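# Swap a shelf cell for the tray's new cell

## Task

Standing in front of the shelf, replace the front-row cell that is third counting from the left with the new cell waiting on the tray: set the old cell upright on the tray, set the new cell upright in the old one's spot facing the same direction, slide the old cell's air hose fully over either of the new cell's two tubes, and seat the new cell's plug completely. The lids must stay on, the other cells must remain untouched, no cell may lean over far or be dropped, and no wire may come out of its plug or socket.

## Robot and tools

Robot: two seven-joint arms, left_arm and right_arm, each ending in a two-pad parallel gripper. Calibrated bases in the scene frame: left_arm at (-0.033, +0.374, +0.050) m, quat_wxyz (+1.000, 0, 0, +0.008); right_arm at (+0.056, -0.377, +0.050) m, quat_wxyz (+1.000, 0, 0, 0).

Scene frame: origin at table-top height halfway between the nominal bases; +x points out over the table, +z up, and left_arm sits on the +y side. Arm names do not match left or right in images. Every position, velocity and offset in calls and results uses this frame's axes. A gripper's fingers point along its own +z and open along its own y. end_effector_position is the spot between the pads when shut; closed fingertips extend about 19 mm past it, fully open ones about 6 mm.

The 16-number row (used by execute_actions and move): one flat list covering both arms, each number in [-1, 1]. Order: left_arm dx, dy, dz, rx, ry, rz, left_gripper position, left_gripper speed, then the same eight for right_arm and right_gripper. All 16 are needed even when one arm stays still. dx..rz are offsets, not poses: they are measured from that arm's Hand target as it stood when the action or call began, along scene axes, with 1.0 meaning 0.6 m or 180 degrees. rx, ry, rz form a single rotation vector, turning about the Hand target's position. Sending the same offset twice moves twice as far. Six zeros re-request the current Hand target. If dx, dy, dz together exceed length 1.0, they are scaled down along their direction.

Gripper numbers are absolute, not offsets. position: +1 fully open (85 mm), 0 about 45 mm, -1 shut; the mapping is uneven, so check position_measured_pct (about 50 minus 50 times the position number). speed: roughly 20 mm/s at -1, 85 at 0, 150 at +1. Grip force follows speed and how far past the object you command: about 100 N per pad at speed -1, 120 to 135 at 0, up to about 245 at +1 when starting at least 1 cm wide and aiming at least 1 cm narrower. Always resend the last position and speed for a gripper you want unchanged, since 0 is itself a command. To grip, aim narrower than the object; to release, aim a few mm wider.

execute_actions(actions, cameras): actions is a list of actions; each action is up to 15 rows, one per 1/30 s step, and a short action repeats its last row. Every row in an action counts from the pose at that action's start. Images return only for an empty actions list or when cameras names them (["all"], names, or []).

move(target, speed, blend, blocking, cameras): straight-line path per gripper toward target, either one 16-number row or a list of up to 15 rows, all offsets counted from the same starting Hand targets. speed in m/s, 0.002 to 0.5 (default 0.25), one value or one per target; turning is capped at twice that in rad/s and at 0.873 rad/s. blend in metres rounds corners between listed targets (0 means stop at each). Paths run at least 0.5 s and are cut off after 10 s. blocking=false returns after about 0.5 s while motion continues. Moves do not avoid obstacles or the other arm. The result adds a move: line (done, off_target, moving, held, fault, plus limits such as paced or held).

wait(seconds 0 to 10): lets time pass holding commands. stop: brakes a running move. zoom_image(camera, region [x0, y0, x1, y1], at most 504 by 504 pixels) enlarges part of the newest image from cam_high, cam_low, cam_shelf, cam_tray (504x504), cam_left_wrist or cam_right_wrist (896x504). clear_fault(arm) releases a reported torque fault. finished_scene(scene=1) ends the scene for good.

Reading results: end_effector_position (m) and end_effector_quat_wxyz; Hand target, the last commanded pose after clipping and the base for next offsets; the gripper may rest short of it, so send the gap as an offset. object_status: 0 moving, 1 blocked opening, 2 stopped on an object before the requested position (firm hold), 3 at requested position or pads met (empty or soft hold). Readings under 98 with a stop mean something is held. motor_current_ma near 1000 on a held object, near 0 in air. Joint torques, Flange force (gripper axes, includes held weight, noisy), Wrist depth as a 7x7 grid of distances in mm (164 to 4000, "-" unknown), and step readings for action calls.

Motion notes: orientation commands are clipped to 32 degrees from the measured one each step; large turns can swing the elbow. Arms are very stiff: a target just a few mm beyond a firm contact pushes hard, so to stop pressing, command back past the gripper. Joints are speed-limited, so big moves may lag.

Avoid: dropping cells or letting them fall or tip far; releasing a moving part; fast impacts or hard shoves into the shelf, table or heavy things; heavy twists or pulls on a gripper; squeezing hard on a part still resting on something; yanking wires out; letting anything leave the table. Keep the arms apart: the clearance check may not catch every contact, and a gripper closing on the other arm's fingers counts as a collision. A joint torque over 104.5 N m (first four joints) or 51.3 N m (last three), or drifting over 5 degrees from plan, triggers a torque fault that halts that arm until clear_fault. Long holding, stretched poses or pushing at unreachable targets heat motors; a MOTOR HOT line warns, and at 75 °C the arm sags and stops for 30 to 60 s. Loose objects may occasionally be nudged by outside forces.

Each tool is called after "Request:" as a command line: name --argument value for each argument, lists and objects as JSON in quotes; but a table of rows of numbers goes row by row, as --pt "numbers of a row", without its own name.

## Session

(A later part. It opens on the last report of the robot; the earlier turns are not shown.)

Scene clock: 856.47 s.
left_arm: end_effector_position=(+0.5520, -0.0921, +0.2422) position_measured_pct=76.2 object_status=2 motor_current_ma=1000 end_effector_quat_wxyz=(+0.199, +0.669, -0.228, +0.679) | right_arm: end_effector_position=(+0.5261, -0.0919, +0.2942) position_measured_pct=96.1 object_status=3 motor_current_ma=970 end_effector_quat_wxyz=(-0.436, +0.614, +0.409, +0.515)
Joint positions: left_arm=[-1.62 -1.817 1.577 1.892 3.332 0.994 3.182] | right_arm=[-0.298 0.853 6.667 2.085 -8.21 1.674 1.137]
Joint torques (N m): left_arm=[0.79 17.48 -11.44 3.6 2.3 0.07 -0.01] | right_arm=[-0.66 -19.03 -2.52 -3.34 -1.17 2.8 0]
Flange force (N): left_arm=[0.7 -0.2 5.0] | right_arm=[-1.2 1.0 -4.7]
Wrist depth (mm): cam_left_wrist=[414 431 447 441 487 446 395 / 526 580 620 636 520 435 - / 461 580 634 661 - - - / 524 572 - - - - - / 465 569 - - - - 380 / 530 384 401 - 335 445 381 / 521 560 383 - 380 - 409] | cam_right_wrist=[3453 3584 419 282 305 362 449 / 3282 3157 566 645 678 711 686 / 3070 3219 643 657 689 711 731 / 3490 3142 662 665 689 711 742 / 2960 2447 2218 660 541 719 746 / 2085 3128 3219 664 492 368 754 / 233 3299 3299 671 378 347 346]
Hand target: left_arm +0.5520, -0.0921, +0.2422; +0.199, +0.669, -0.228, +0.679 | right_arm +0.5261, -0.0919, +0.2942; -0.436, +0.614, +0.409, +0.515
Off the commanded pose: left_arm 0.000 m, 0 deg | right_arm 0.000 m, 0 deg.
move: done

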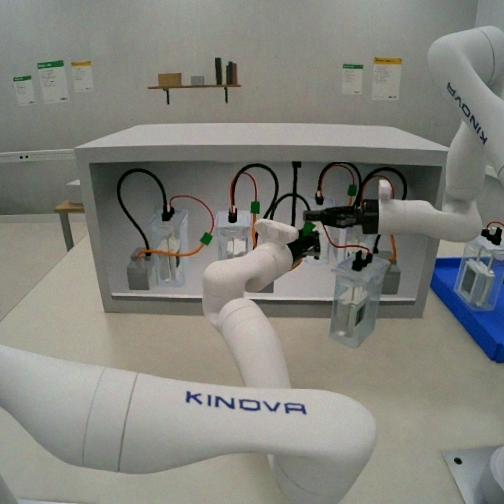

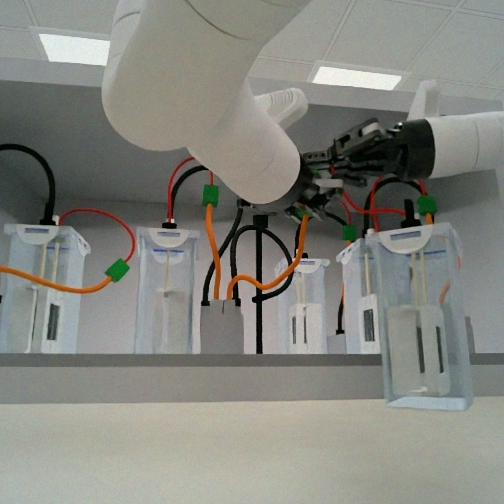

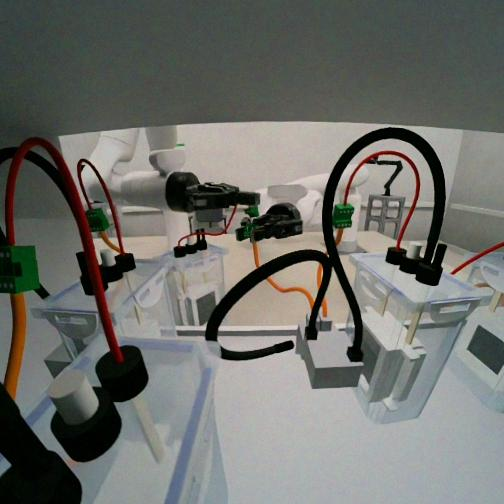

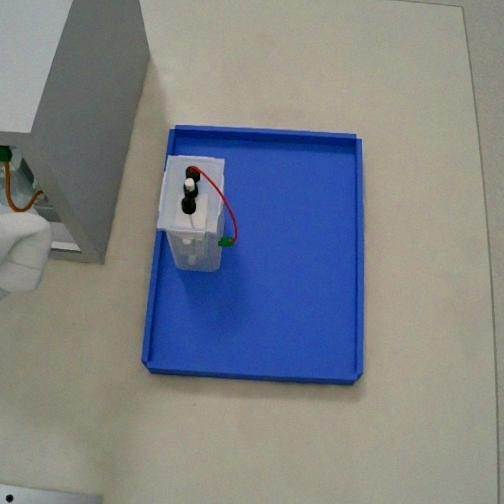

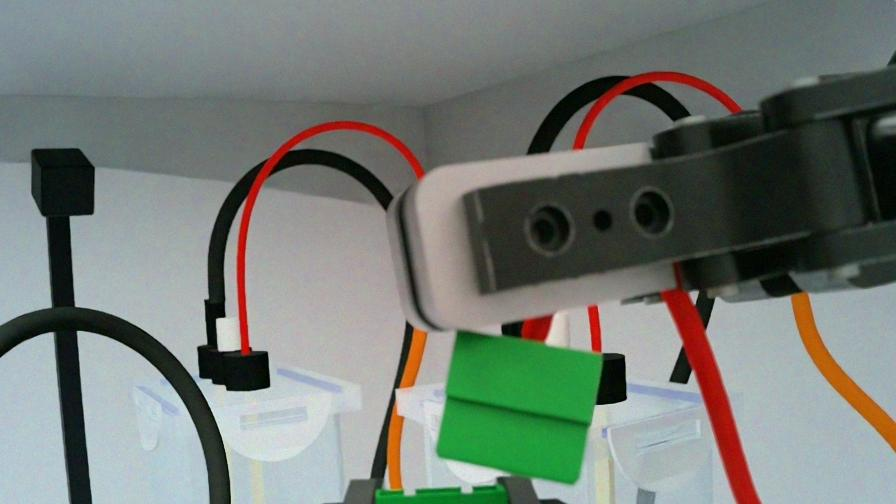

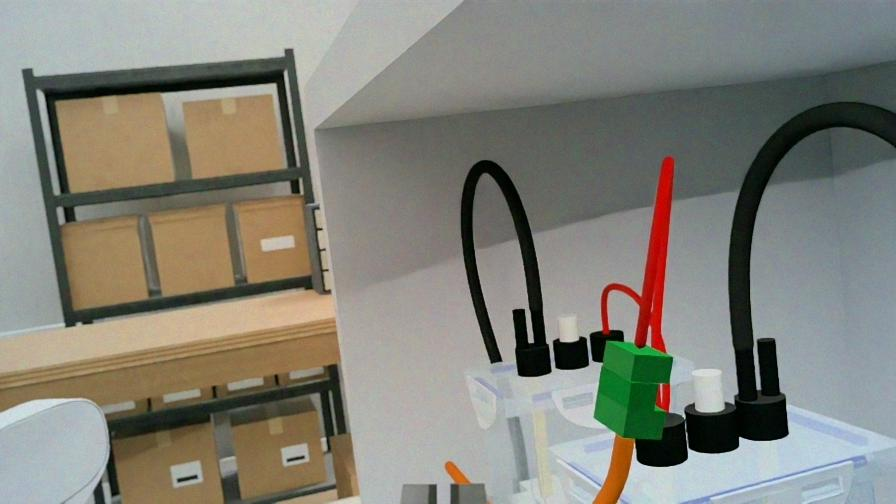

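Request:
move --target '[0,0,0,0,0,0,-0.75,-1, 0.0372,0.0073,0.005,0,-0.0278,0,-0.929412,-1]' --speed 0.03 --cameras '["cam_left_wrist","cam_shelf","cam_right_wrist"]'

Request:
zoom_image --camera "cam_left_wrist" --region '[340, 304, 540, 504]'

Request:
zoom_image --camera "cam_shelf" --region '[235, 200, 270, 245]'

Scene clock: 859.00 s.
left_arm: end_effector_position=(+0.5520, -0.0921, +0.2422) position_measured_pct=76.2 object_status=2 motor_current_ma=1000 end_effector_quat_wxyz=(+0.199, +0.669, -0.228, +0.679) | right_arm: end_effector_position=(+0.5484, -0.0875, +0.2972) position_measured_pct=96.1 object_status=3 motor_current_ma=970 end_effector_quat_wxyz=(-0.418, +0.591, +0.428, +0.542)
Joint positions: left_arm=[-1.62 -1.817 1.577 1.892 3.332 0.994 3.182] | right_arm=[-0.299 0.878 6.661 2.017 -8.24 1.677 1.177]
Joint torques (N m): left_arm=[0.81 17.47 -11.46 3.58 2.29 0.08 -0.01] | right_arm=[-0.72 -19.88 -2.58 -3.93 -1.33 2.83 -0.02]
Flange force (N): left_arm=[0.6 -0.2 4.9] | right_arm=[-1.3 0.4 -4.8]
Wrist depth (mm): cam_left_wrist=[414 431 448 439 489 443 227 / 528 581 623 633 526 - - / 459 578 626 - - - - / 525 574 - - - - - / 466 568 - - 345 446 - / 527 386 - - 320 353 390 / 520 556 639 470 288 362 401] | cam_right_wrist=[3508 3603 327 245 255 265 282 / 3000 3055 494 459 494 543 608 / 3055 3157 638 653 684 707 673 / 3028 3113 645 656 686 718 699 / 2663 2521 645 656 683 721 736 / 3055 3172 649 561 522 722 741 / - 3203 652 662 280 359 739]
Hand target: left_arm +0.5520, -0.0921, +0.2422; +0.199, +0.669, -0.228, +0.679 | right_arm +0.5484, -0.0875, +0.2972; -0.418, +0.591, +0.428, +0.542
Off the commanded pose: left_arm 0.000 m, 0 deg | right_arm 0.000 m, 0 deg.
move: done
Images, in order (width x height): cam_shelf 504x504, cam_left_wrist 896x504, cam_right_wrist 896x504.

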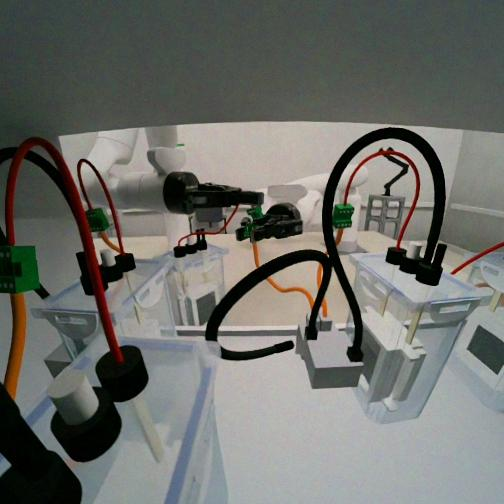

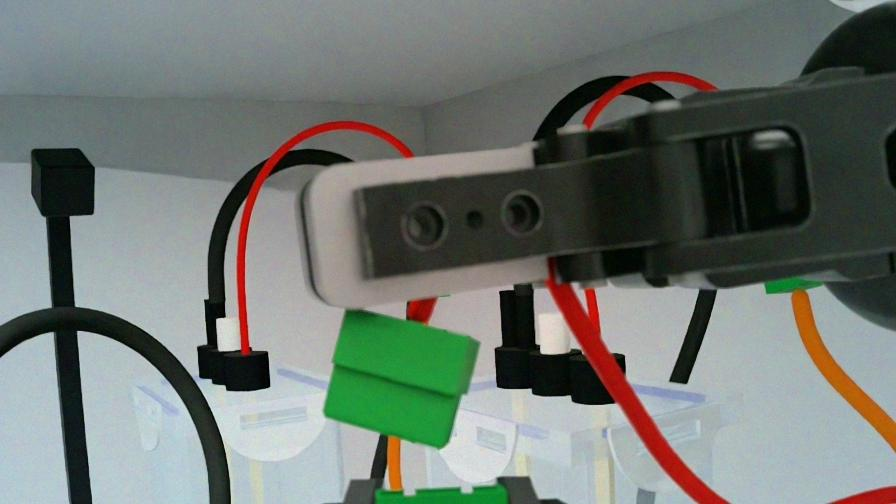

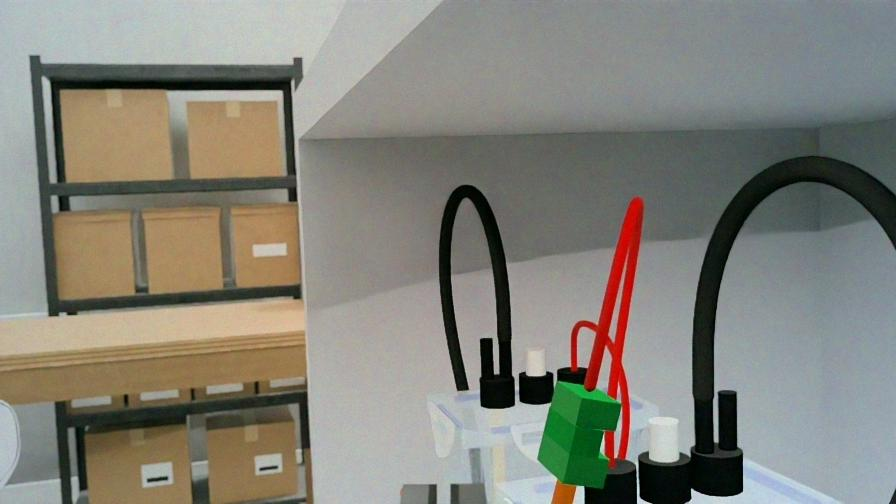

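Scaled by 2.520 from the camera's 896x504 image, which has a finer 1280x720 frame.

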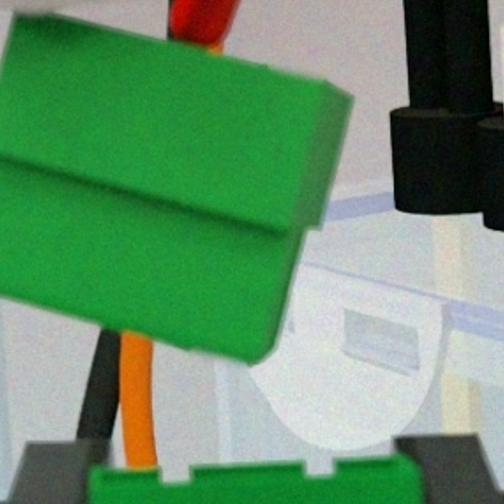

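Scaled by 11.200 from the camera's 504x504 image, which has a finer 720x720 frame.

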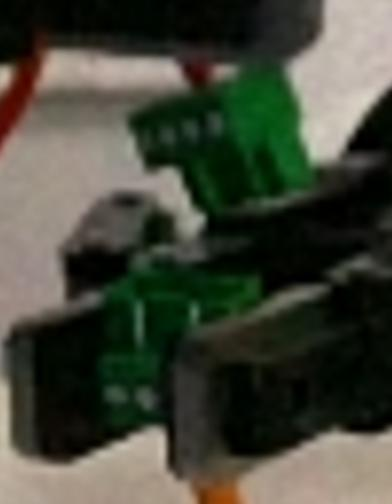

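Request:
move --target '[0,0,0,0,0,0,-0.75,-1, 0,0,0.006,-0.064,0.0446,0,-0.929412,-1]' --speed 0.03 --cameras '["cam_left_wrist","cam_shelf","cam_right_wrist"]'

Request:
zoom_image --camera "cam_left_wrist" --region '[340, 304, 540, 504]'

Request:
zoom_image --camera "cam_shelf" --region '[235, 200, 270, 245]'

Scene clock: 864.50 s.
left_arm: end_effector_position=(+0.5520, -0.0921, +0.2422) position_measured_pct=76.2 object_status=2 motor_current_ma=1000 end_effector_quat_wxyz=(+0.199, +0.669, -0.228, +0.679) | right_arm: end_effector_position=(+0.5484, -0.0876, +0.3006) position_measured_pct=96.1 object_status=3 motor_current_ma=970 end_effector_quat_wxyz=(-0.386, +0.666, +0.450, +0.453)
Joint positions: left_arm=[-1.62 -1.817 1.577 1.892 3.332 0.994 3.182] | right_arm=[-0.398 0.722 6.772 1.981 -8.102 1.446 0.888]
Joint torques (N m): left_arm=[0.78 17.45 -11.42 3.57 2.29 0.09 -0.02] | right_arm=[-5.6 -44.18 -2.86 -39.46 -13.4 5.61 -0.83]
Flange force (N): left_arm=[0.7 -0.1 4.9] | right_arm=[-82.9 -60.1 -35.4]
Wrist depth (mm): cam_left_wrist=[413 431 448 441 453 - - / 527 580 621 653 - - - / 463 582 624 - - - - / 527 572 - - - - 378 / 467 570 - 677 - 447 386 / 529 387 - - - 352 389 / 522 559 608 470 - 439 400] | cam_right_wrist=[2960 3055 600 620 649 670 633 / 2960 3028 617 631 660 693 717 / 2302 2188 634 651 674 716 734 / 3584 3219 649 559 520 723 755 / 3490 3299 675 678 279 361 736 / 2511 917 839 614 320 332 337 / 786 765 717 628 378 396 292]
Hand target: left_arm +0.5520, -0.0921, +0.2422; +0.199, +0.669, -0.228, +0.679 | right_arm +0.5485, -0.0875, +0.3008; -0.386, +0.666, +0.450, +0.453
Off the commanded pose: left_arm 0.000 m, 0 deg | right_arm 0.000 m, 0 deg.
move: done
Images, in order (width x height): cam_shelf 504x504, cam_left_wrist 896x504, cam_right_wrist 896x504.

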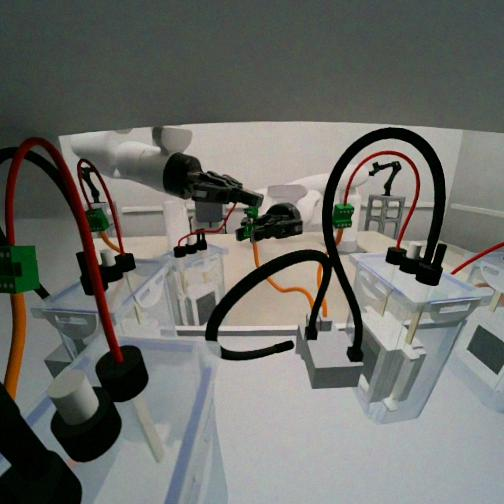

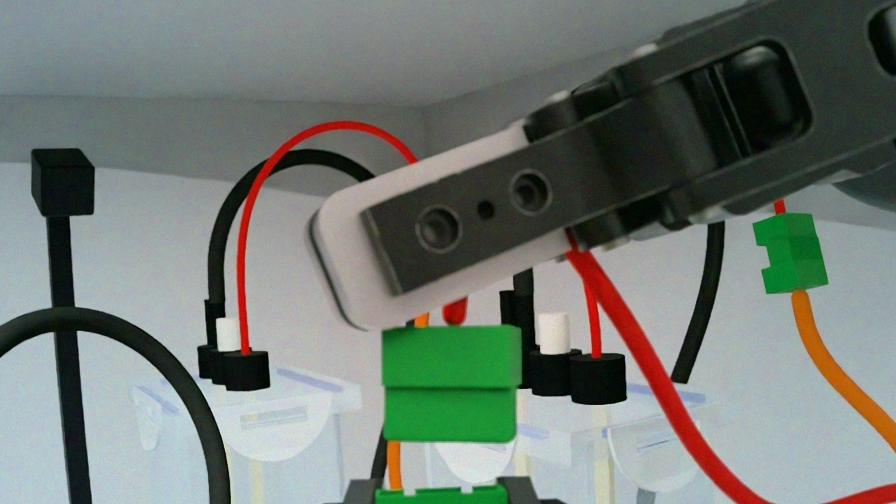

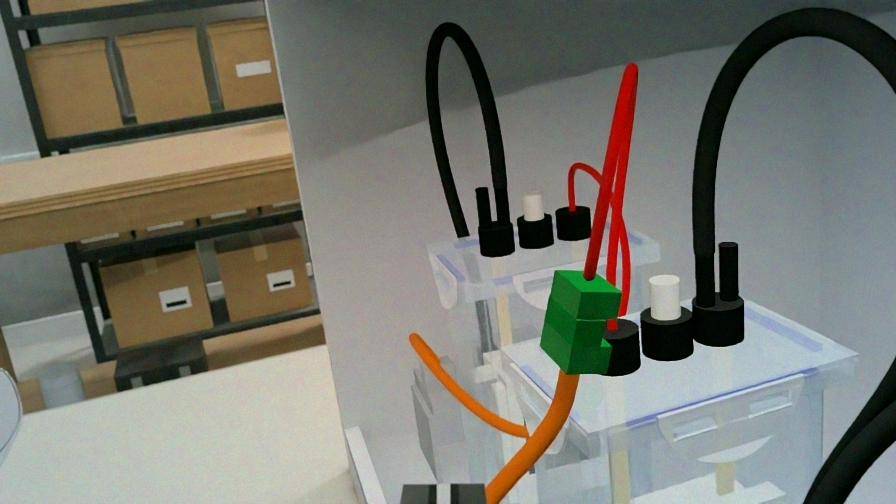

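Scaled by 2.520 from the camera's 896x504 image, which has a finer 1280x720 frame.

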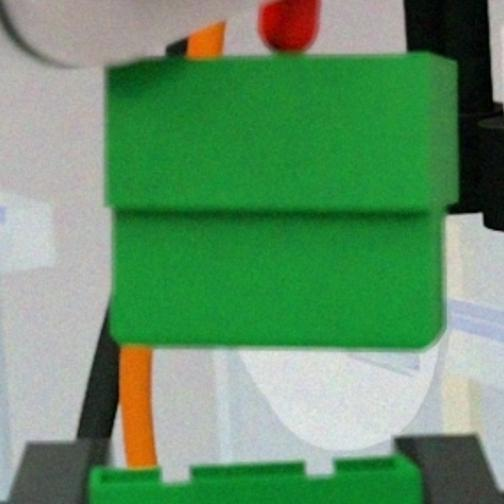

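Scaled by 11.200 from the camera's 504x504 image, which has a finer 720x720 frame.

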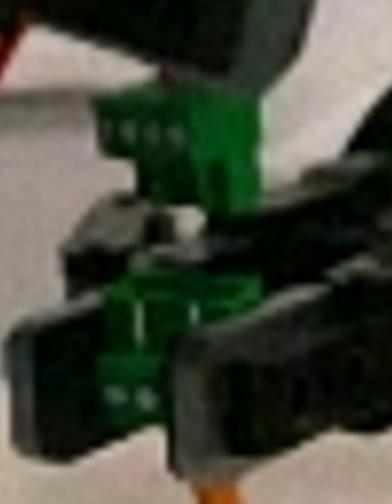

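Request:
move --target '[-0.04,0,0,0,0,0,-0.75,-1, -0.04,0,0,0,0,0,-0.929412,-1]' --speed 0.03 --cameras '["all"]'

Request:
zoom_image --camera "cam_left_wrist" --region '[340, 304, 540, 504]'

Request:
zoom_image --camera "cam_shelf" --region '[235, 200, 270, 245]'

Scene clock: 866.23 s.
left_arm: end_effector_position=(+0.5280, -0.0921, +0.2422) position_measured_pct=76.2 object_status=2 motor_current_ma=1000 end_effector_quat_wxyz=(+0.199, +0.669, -0.228, +0.679) | right_arm: end_effector_position=(+0.5245, -0.0876, +0.3008) position_measured_pct=96.1 object_status=3 motor_current_ma=970 end_effector_quat_wxyz=(-0.386, +0.666, +0.450, +0.453)
Joint positions: left_arm=[-1.563 -1.821 1.59 1.952 3.333 0.998 3.187] | right_arm=[-0.41 0.693 6.773 2.062 -8.106 1.448 0.941]
Joint torques (N m): left_arm=[1.59 17.03 -11.66 3.28 2.45 0.41 0.03] | right_arm=[-0.68 -18.19 -2.05 -5.06 -1.66 2.5 -0.01]
Flange force (N): left_arm=[0.3 -0.9 5.2] | right_arm=[-2.1 1.0 -3.9]
Wrist depth (mm): cam_left_wrist=[413 429 447 439 442 - - / 547 596 642 - - - - / 540 603 - - - - - / 539 593 - - - 338 386 / 487 585 681 695 519 454 394 / 546 393 - 379 - 436 381 / 545 584 648 636 320 460 399] | cam_right_wrist=[2895 3084 607 619 653 679 656 / 3000 3098 623 636 664 693 714 / 2394 2188 645 649 679 702 742 / 3070 3234 3203 660 524 512 755 / 3643 3219 2821 680 393 364 382 / 2631 933 886 682 373 338 344 / 822 784 747 642 554 408 341]
Hand target: left_arm +0.5280, -0.0921, +0.2422; +0.199, +0.669, -0.228, +0.679 | right_arm +0.5245, -0.0876, +0.3008; -0.386, +0.666, +0.450, +0.453
Off the commanded pose: left_arm 0.000 m, 0 deg | right_arm 0.000 m, 0 deg.
move: done

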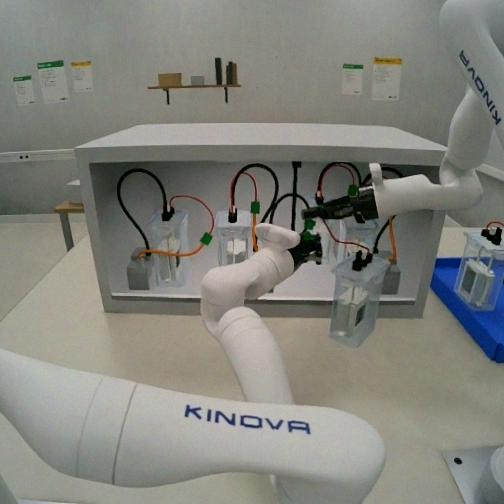

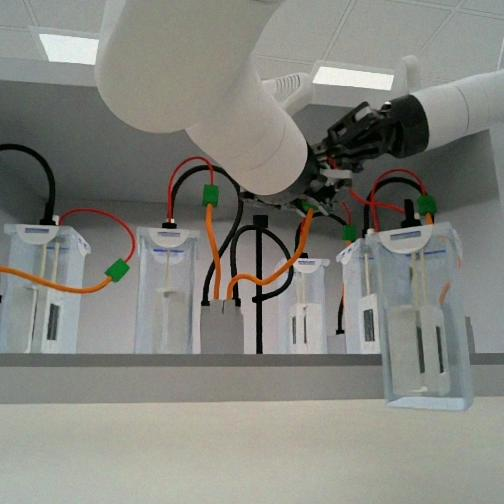

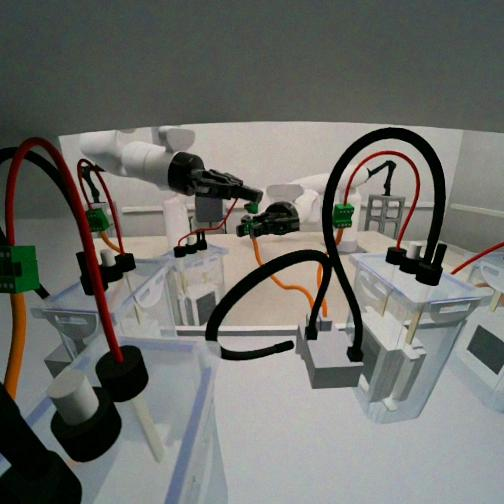

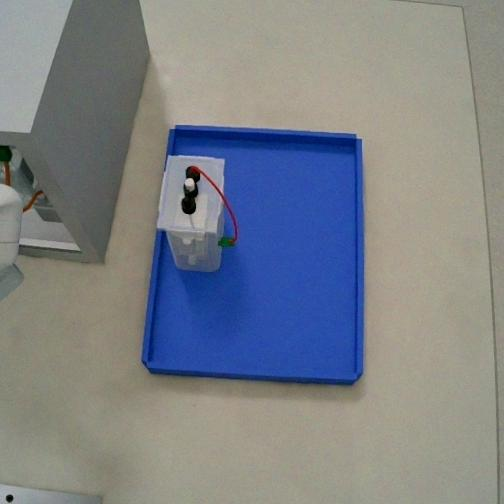

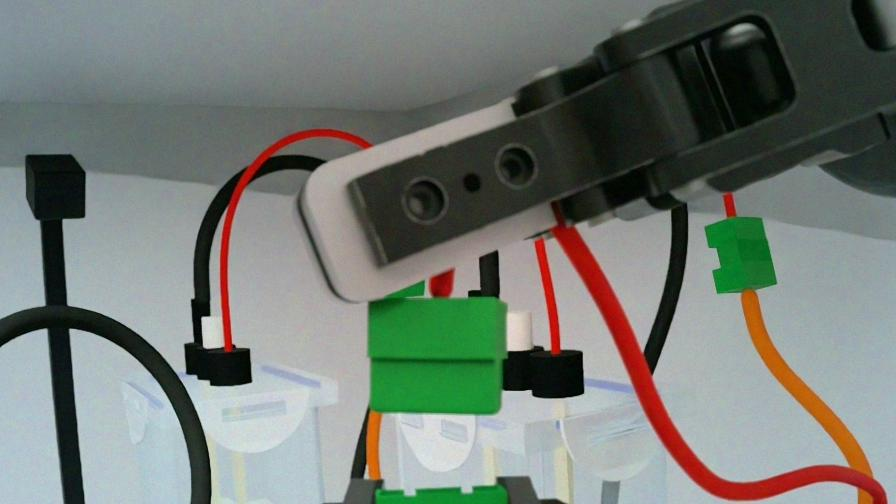

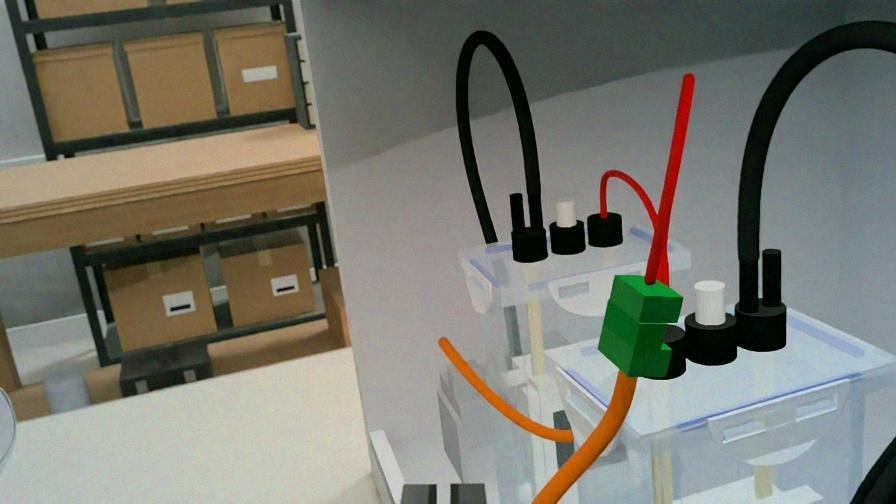

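Scaled by 2.520 from the camera's 896x504 image, which has a finer 1280x720 frame.

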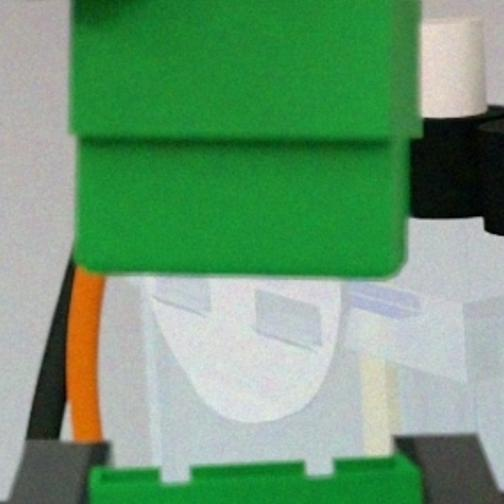

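Scaled by 11.200 from the camera's 504x504 image, which has a finer 720x720 frame.

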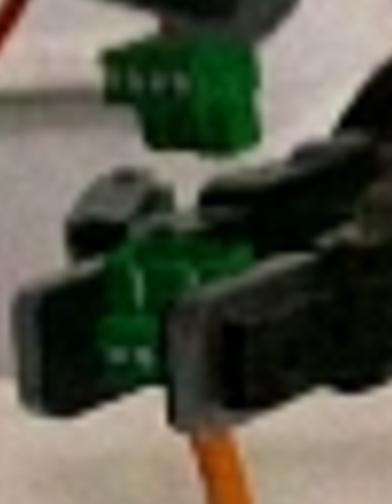

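Request:
move --target '[0,0,0,0,0,0,-0.75,-1, 0.0012,-0.0033,-0.016,0,0,0.033,-0.929412,-1]' --speed 0.03 --cameras '["cam_left_wrist","cam_shelf"]'

Request:
zoom_image --camera "cam_left_wrist" --region '[340, 304, 540, 504]'

Request:
zoom_image --camera "cam_shelf" --region '[235, 200, 270, 245]'

Scene clock: 868.80 s.
left_arm: end_effector_position=(+0.5280, -0.0921, +0.2422) position_measured_pct=76.2 object_status=2 motor_current_ma=1000 end_effector_quat_wxyz=(+0.199, +0.669, -0.228, +0.679) | right_arm: end_effector_position=(+0.5252, -0.0895, +0.2912) position_measured_pct=96.1 object_status=3 motor_current_ma=970 end_effector_quat_wxyz=(-0.409, +0.642, +0.484, +0.433)
Joint positions: left_arm=[-1.563 -1.821 1.59 1.952 3.333 0.998 3.187] | right_arm=[-0.369 0.752 6.765 1.962 -8.01 1.513 0.925]
Joint torques (N m): left_arm=[1.62 17.05 -11.64 3.27 2.46 0.41 0.03] | right_arm=[-0.6 -18.99 -1.93 -4.97 -1.67 2.43 -0.01]
Flange force (N): left_arm=[0.3 -1.0 5.3] | right_arm=[-1.7 0.2 -3.5]
Wrist depth (mm): cam_left_wrist=[414 430 448 439 488 - - / 549 593 642 653 - - - / 540 604 650 - - - - / 539 595 - - - - - / 487 592 - - - 432 395 / 547 387 - 382 342 447 381 / 543 583 - 639 321 449 399] | cam_right_wrist=[3453 2973 3084 616 628 648 655 / 3527 3070 3219 628 644 656 673 / 2153 2181 2255 646 616 673 696 / 2809 3366 3366 662 514 488 355 / 2883 3435 2921 679 550 274 353 / 235 912 883 696 608 318 322 / 745 767 735 674 575 561 388]
Hand target: left_arm +0.5280, -0.0921, +0.2422; +0.199, +0.669, -0.228, +0.679 | right_arm +0.5252, -0.0895, +0.2912; -0.409, +0.642, +0.484, +0.433
Off the commanded pose: left_arm 0.000 m, 0 deg | right_arm 0.000 m, 0 deg.
move: done
Images, in order (width x height): cam_shelf 504x504, cam_left_wrist 896x504.

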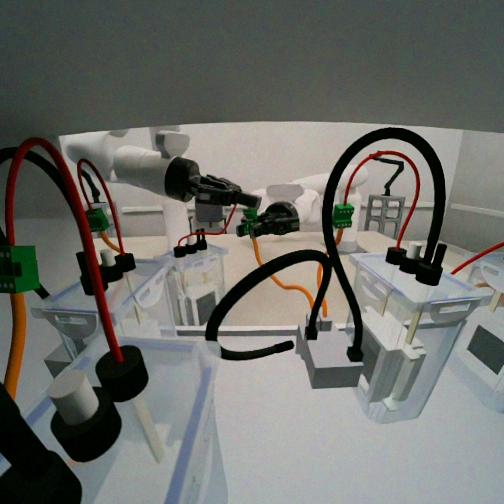

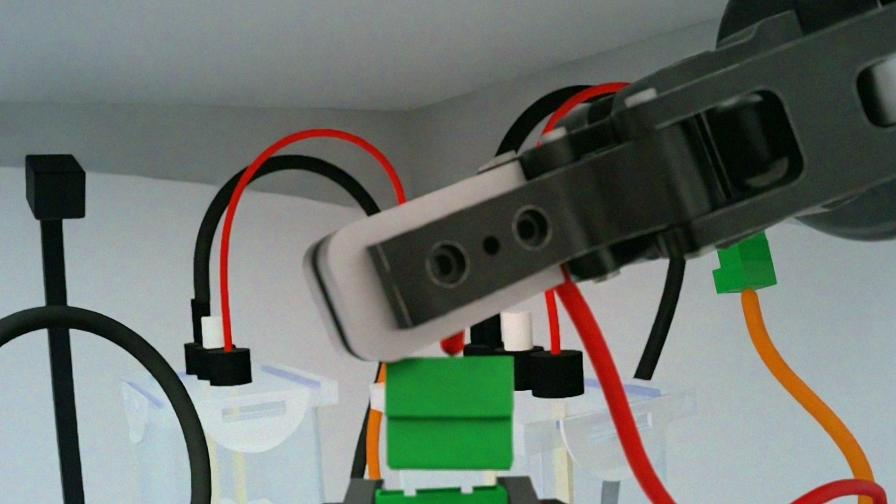

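Scaled by 2.520 from the camera's 896x504 image, which has a finer 1280x720 frame.

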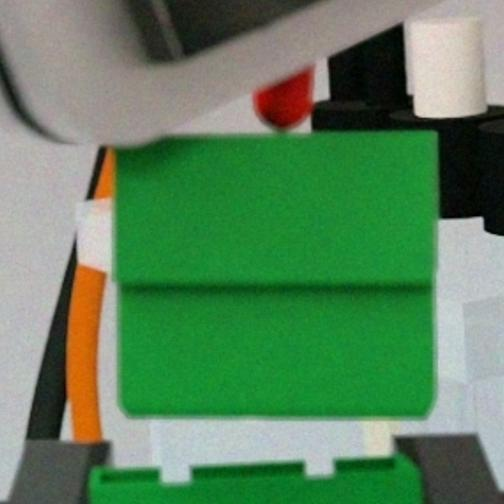

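Scaled by 11.200 from the camera's 504x504 image, which has a finer 720x720 frame.

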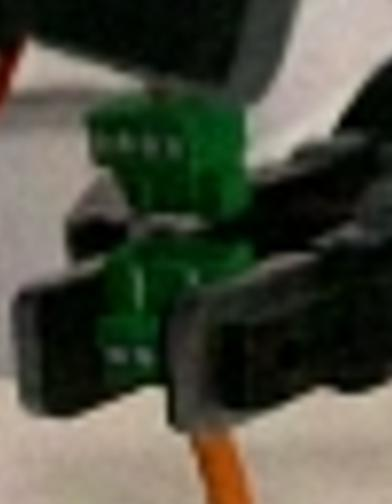

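Request:
move --target '[0,0,0,0,0,0,-0.75,-1, 0.00125,0.00177,-0.006,0,0,0,-0.929412,-1]' --speed 0.02 --cameras '["cam_left_wrist","cam_shelf"]'

Request:
zoom_image --camera "cam_left_wrist" --region '[340, 304, 540, 504]'

Request:
zoom_image --camera "cam_shelf" --region '[235, 200, 270, 245]'

Scene clock: 870.10 s.
left_arm: end_effector_position=(+0.5280, -0.0921, +0.2422) position_measured_pct=76.2 object_status=2 motor_current_ma=1000 end_effector_quat_wxyz=(+0.199, +0.669, -0.228, +0.679) | right_arm: end_effector_position=(+0.5259, -0.0885, +0.2876) position_measured_pct=96.1 object_status=3 motor_current_ma=970 end_effector_quat_wxyz=(-0.409, +0.642, +0.484, +0.433)
Joint positions: left_arm=[-1.563 -1.821 1.59 1.952 3.333 0.998 3.187] | right_arm=[-0.369 0.761 6.762 1.961 -8.016 1.513 0.931]
Joint torques (N m): left_arm=[1.6 17.03 -11.64 3.28 2.44 0.4 0.02] | right_arm=[-0.57 -19.08 -1.97 -4.94 -1.64 2.42 -0.01]
Flange force (N): left_arm=[0.3 -1.0 5.3] | right_arm=[-1.7 0.1 -3.5]
Wrist depth (mm): cam_left_wrist=[412 429 447 439 488 205 182 / 550 594 641 653 507 - - / 544 602 654 684 - - - / 538 595 649 - - - - / 489 591 - - - 434 386 / 545 386 - 385 332 445 381 / 547 578 - 638 322 450 407] | cam_right_wrist=[3508 3084 3070 613 625 642 652 / 3471 3041 3084 628 644 660 675 / 2118 2232 2255 647 612 667 697 / 2798 3250 3400 659 511 349 353 / 2858 3418 2809 679 648 282 349 / 229 902 876 694 608 312 320 / 738 752 729 668 574 561 384]
Hand target: left_arm +0.5280, -0.0921, +0.2422; +0.199, +0.669, -0.228, +0.679 | right_arm +0.5259, -0.0885, +0.2876; -0.409, +0.642, +0.484, +0.433
Off the commanded pose: left_arm 0.000 m, 0 deg | right_arm 0.000 m, 0 deg.
move: done
Images, in order (width x height): cam_shelf 504x504, cam_left_wrist 896x504.

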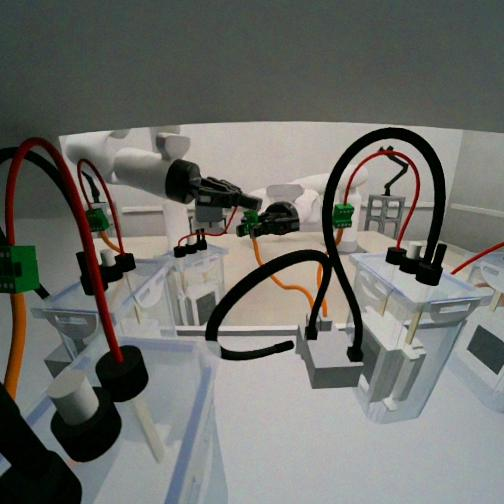

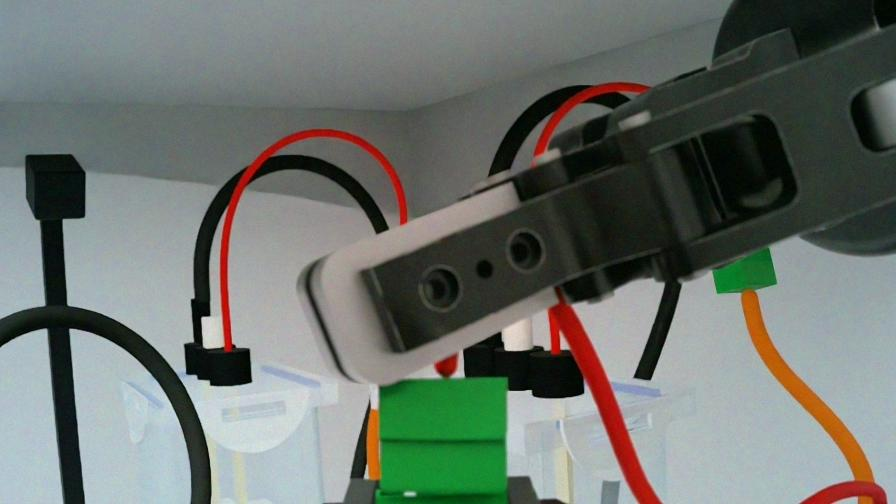

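Scaled by 2.520 from the camera's 896x504 image, which has a finer 1280x720 frame.

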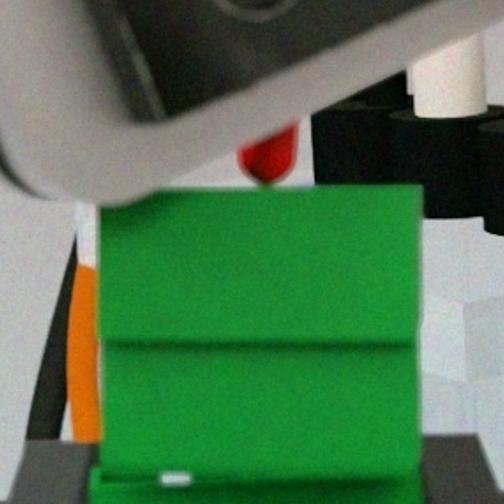

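Scaled by 11.200 from the camera's 504x504 image, which has a finer 720x720 frame.

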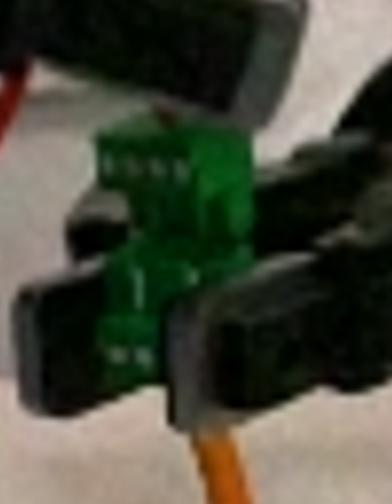

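Request:
zoom_image --camera "cam_left_wrist" --region '[370, 454, 520, 504]'

Request:
zoom_image --camera "cam_shelf" --region '[242, 208, 266, 232]'

Scaled by 3.360 from the camera's 896x504 image, which has a finer 1280x720 frame.

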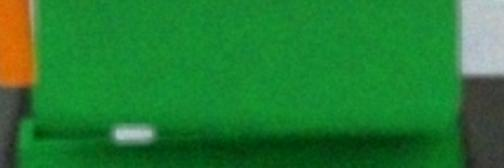

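Scaled by 21.000 from the camera's 504x504 image, which has a finer 720x720 frame.

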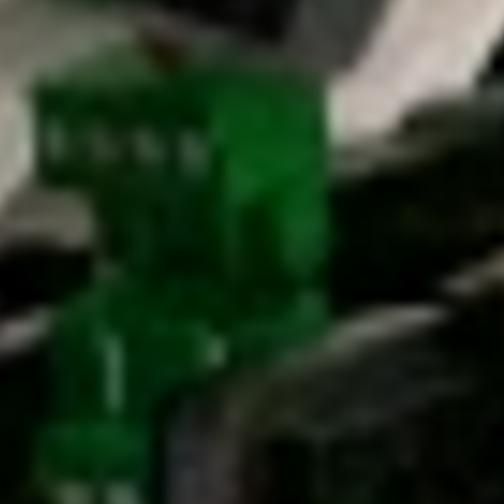

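Request:
move --target '[0,0,0,0,0,0,-0.75,-1, 0,0,-0.0035,0,0,0,-0.929412,-1]' --speed 0.02 --cameras '["cam_left_wrist","cam_shelf"]'

Request:
zoom_image --camera "cam_left_wrist" --region '[340, 304, 540, 504]'

Request:
zoom_image --camera "cam_shelf" --region '[235, 200, 270, 245]'

Scene clock: 871.90 s.
left_arm: end_effector_position=(+0.5279, -0.0921, +0.2421) position_measured_pct=76.2 object_status=2 motor_current_ma=1000 end_effector_quat_wxyz=(+0.199, +0.669, -0.228, +0.679) | right_arm: end_effector_position=(+0.5259, -0.0885, +0.2856) position_measured_pct=96.1 object_status=3 motor_current_ma=970 end_effector_quat_wxyz=(-0.409, +0.642, +0.484, +0.433)
Joint positions: left_arm=[-1.563 -1.821 1.59 1.952 3.333 0.998 3.187] | right_arm=[-0.368 0.766 6.761 1.961 -8.018 1.514 0.937]
Joint torques (N m): left_arm=[0.83 19.46 -14.35 4.36 3.78 -0.05 0.07] | right_arm=[-0.63 -16.24 -1.56 -3.5 -0.58 1.17 -0.03]
Flange force (N): left_arm=[-5.1 0.3 4.9] | right_arm=[3.6 0.9 -4.3]
Wrist depth (mm): cam_left_wrist=[415 433 452 444 492 200 184 / 550 595 639 656 507 - - / 541 603 653 688 - - - / 537 591 650 - - - - / 489 594 - - - 453 386 / 543 386 - - 327 446 381 / 546 583 - 664 322 459 400] | cam_right_wrist=[3471 3098 3142 613 627 643 653 / 3623 3014 3188 628 641 658 675 / 2132 2218 2248 644 611 667 698 / 2751 3282 3435 658 512 347 352 / 2870 3383 2895 677 614 339 347 / 235 896 878 691 605 311 319 / 737 758 721 662 574 560 383]
Hand target: left_arm +0.5280, -0.0921, +0.2422; +0.199, +0.669, -0.228, +0.679 | right_arm +0.5259, -0.0885, +0.2855; -0.409, +0.642, +0.484, +0.433
Off the commanded pose: left_arm 0.000 m, 0 deg | right_arm 0.000 m, 0 deg.
move: done
Images, in order (width x height): cam_shelf 504x504, cam_left_wrist 896x504.

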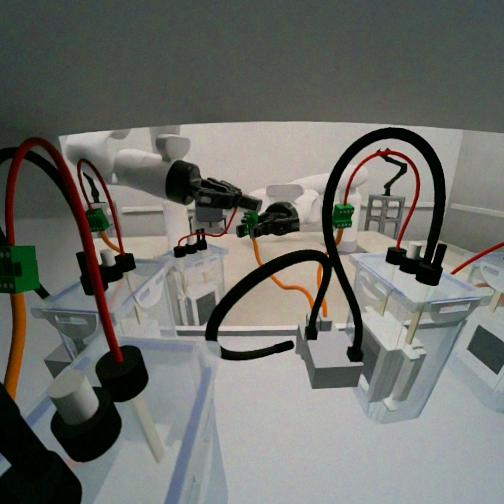

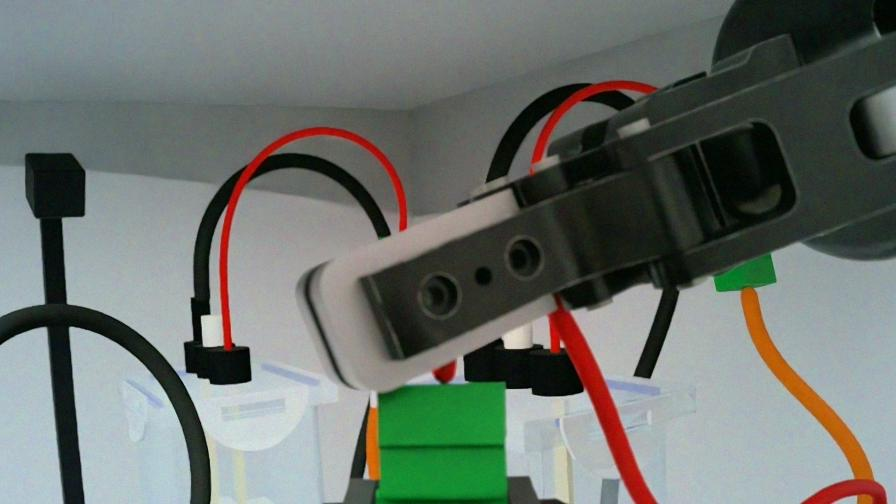

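Scaled by 2.520 from the camera's 896x504 image, which has a finer 1280x720 frame.

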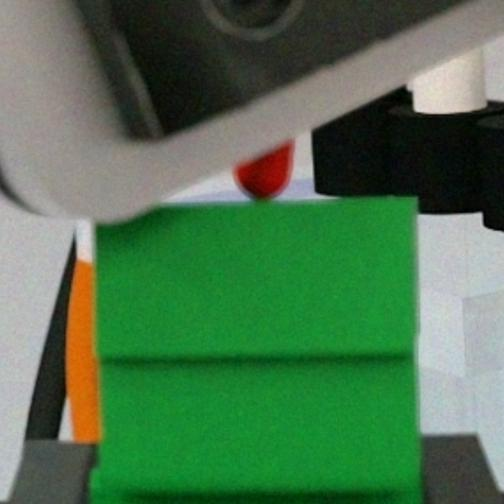

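Scaled by 11.200 from the camera's 504x504 image, which has a finer 720x720 frame.

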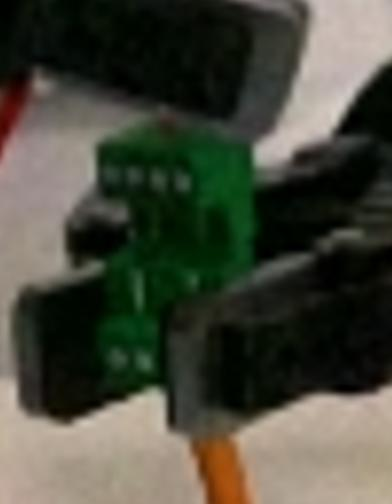

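Request:
move --target '[0,0,0,0,0,0,-0.75,-1, 0,0,-0.0025,0,0,0,-0.929412,-1]' --speed 0.02 --cameras '["cam_left_wrist","cam_shelf"]'

Request:
zoom_image --camera "cam_left_wrist" --region '[340, 304, 540, 504]'

Request:
zoom_image --camera "cam_shelf" --region '[235, 200, 270, 245]'

Scene clock: 873.00 s.
left_arm: end_effector_position=(+0.5279, -0.0921, +0.2421) position_measured_pct=76.2 object_status=2 motor_current_ma=1000 end_effector_quat_wxyz=(+0.199, +0.669, -0.228, +0.679) | right_arm: end_effector_position=(+0.5259, -0.0885, +0.2840) position_measured_pct=96.1 object_status=3 motor_current_ma=970 end_effector_quat_wxyz=(-0.409, +0.642, +0.484, +0.433)
Joint positions: left_arm=[-1.563 -1.821 1.59 1.952 3.333 0.998 3.187] | right_arm=[-0.367 0.77 6.76 1.962 -8.019 1.514 0.94]
Joint torques (N m): left_arm=[0.41 22.52 -17.88 5.24 5.48 -0.41 0.11] | right_arm=[-1.06 -12.61 -1.43 -1.85 0.67 -0.42 -0.01]
Flange force (N): left_arm=[-11.6 1.1 4.0] | right_arm=[10.1 1.7 -6.4]
Wrist depth (mm): cam_left_wrist=[419 437 456 447 492 200 183 / 554 597 644 649 419 - - / 487 601 645 687 - - - / 539 589 649 - - - - / 488 596 - - - 442 387 / 543 386 - - 341 444 380 / 544 582 - 658 319 450 399] | cam_right_wrist=[3453 3070 3128 613 626 645 651 / 3418 3128 3157 628 646 660 678 / 2167 2181 2278 644 608 674 694 / 2870 3332 3418 658 513 346 356 / 2821 3315 2973 679 619 339 346 / 236 897 872 694 548 312 317 / 739 752 725 665 576 560 385]
Hand target: left_arm +0.5280, -0.0921, +0.2422; +0.199, +0.669, -0.228, +0.679 | right_arm +0.5259, -0.0885, +0.2840; -0.409, +0.642, +0.484, +0.433
Off the commanded pose: left_arm 0.000 m, 0 deg | right_arm 0.000 m, 0 deg.
move: done
Images, in order (width x height): cam_shelf 504x504, cam_left_wrist 896x504.

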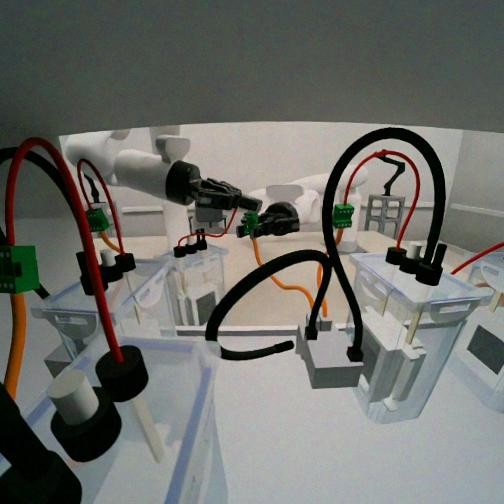

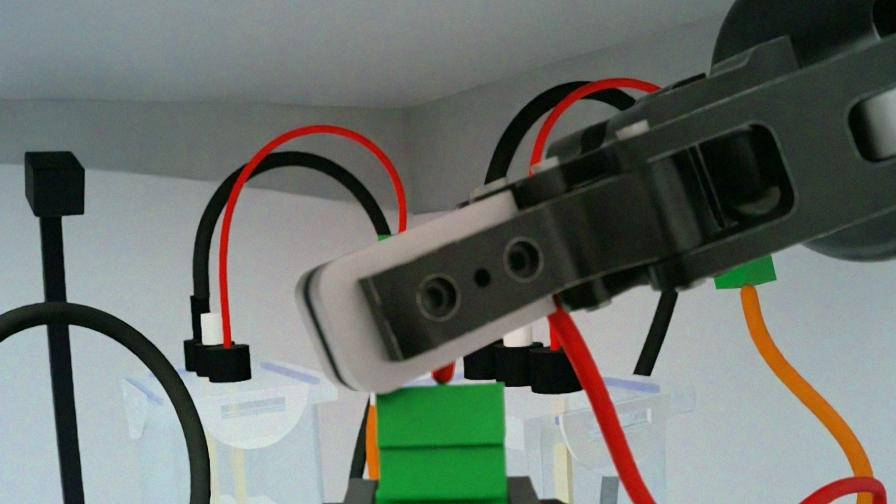

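Scaled by 2.520 from the camera's 896x504 image, which has a finer 1280x720 frame.

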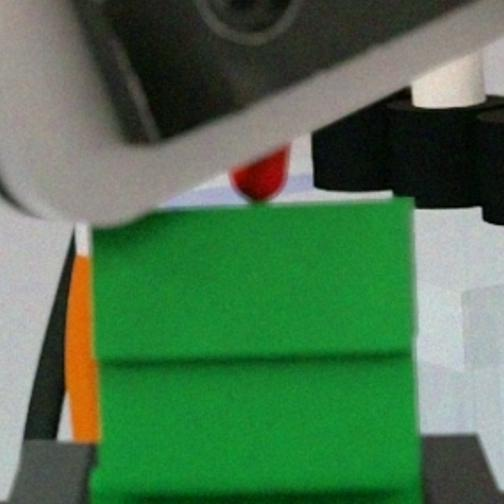

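Scaled by 11.200 from the camera's 504x504 image, which has a finer 720x720 frame.

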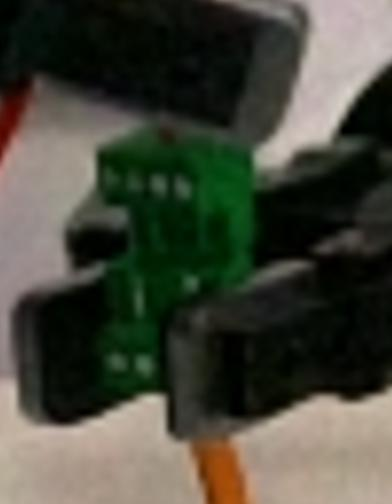

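Request:
zoom_image --camera "cam_left_wrist" --region '[370, 454, 520, 504]'

Request:
zoom_image --camera "cam_shelf" --region '[242, 208, 266, 232]'

Scaled by 3.360 from the camera's 896x504 image, which has a finer 1280x720 frame.

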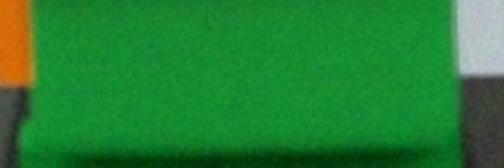

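Scaled by 21.000 from the camera's 504x504 image, which has a finer 720x720 frame.

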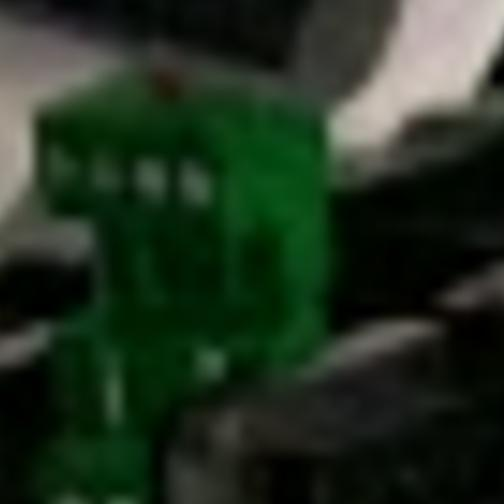

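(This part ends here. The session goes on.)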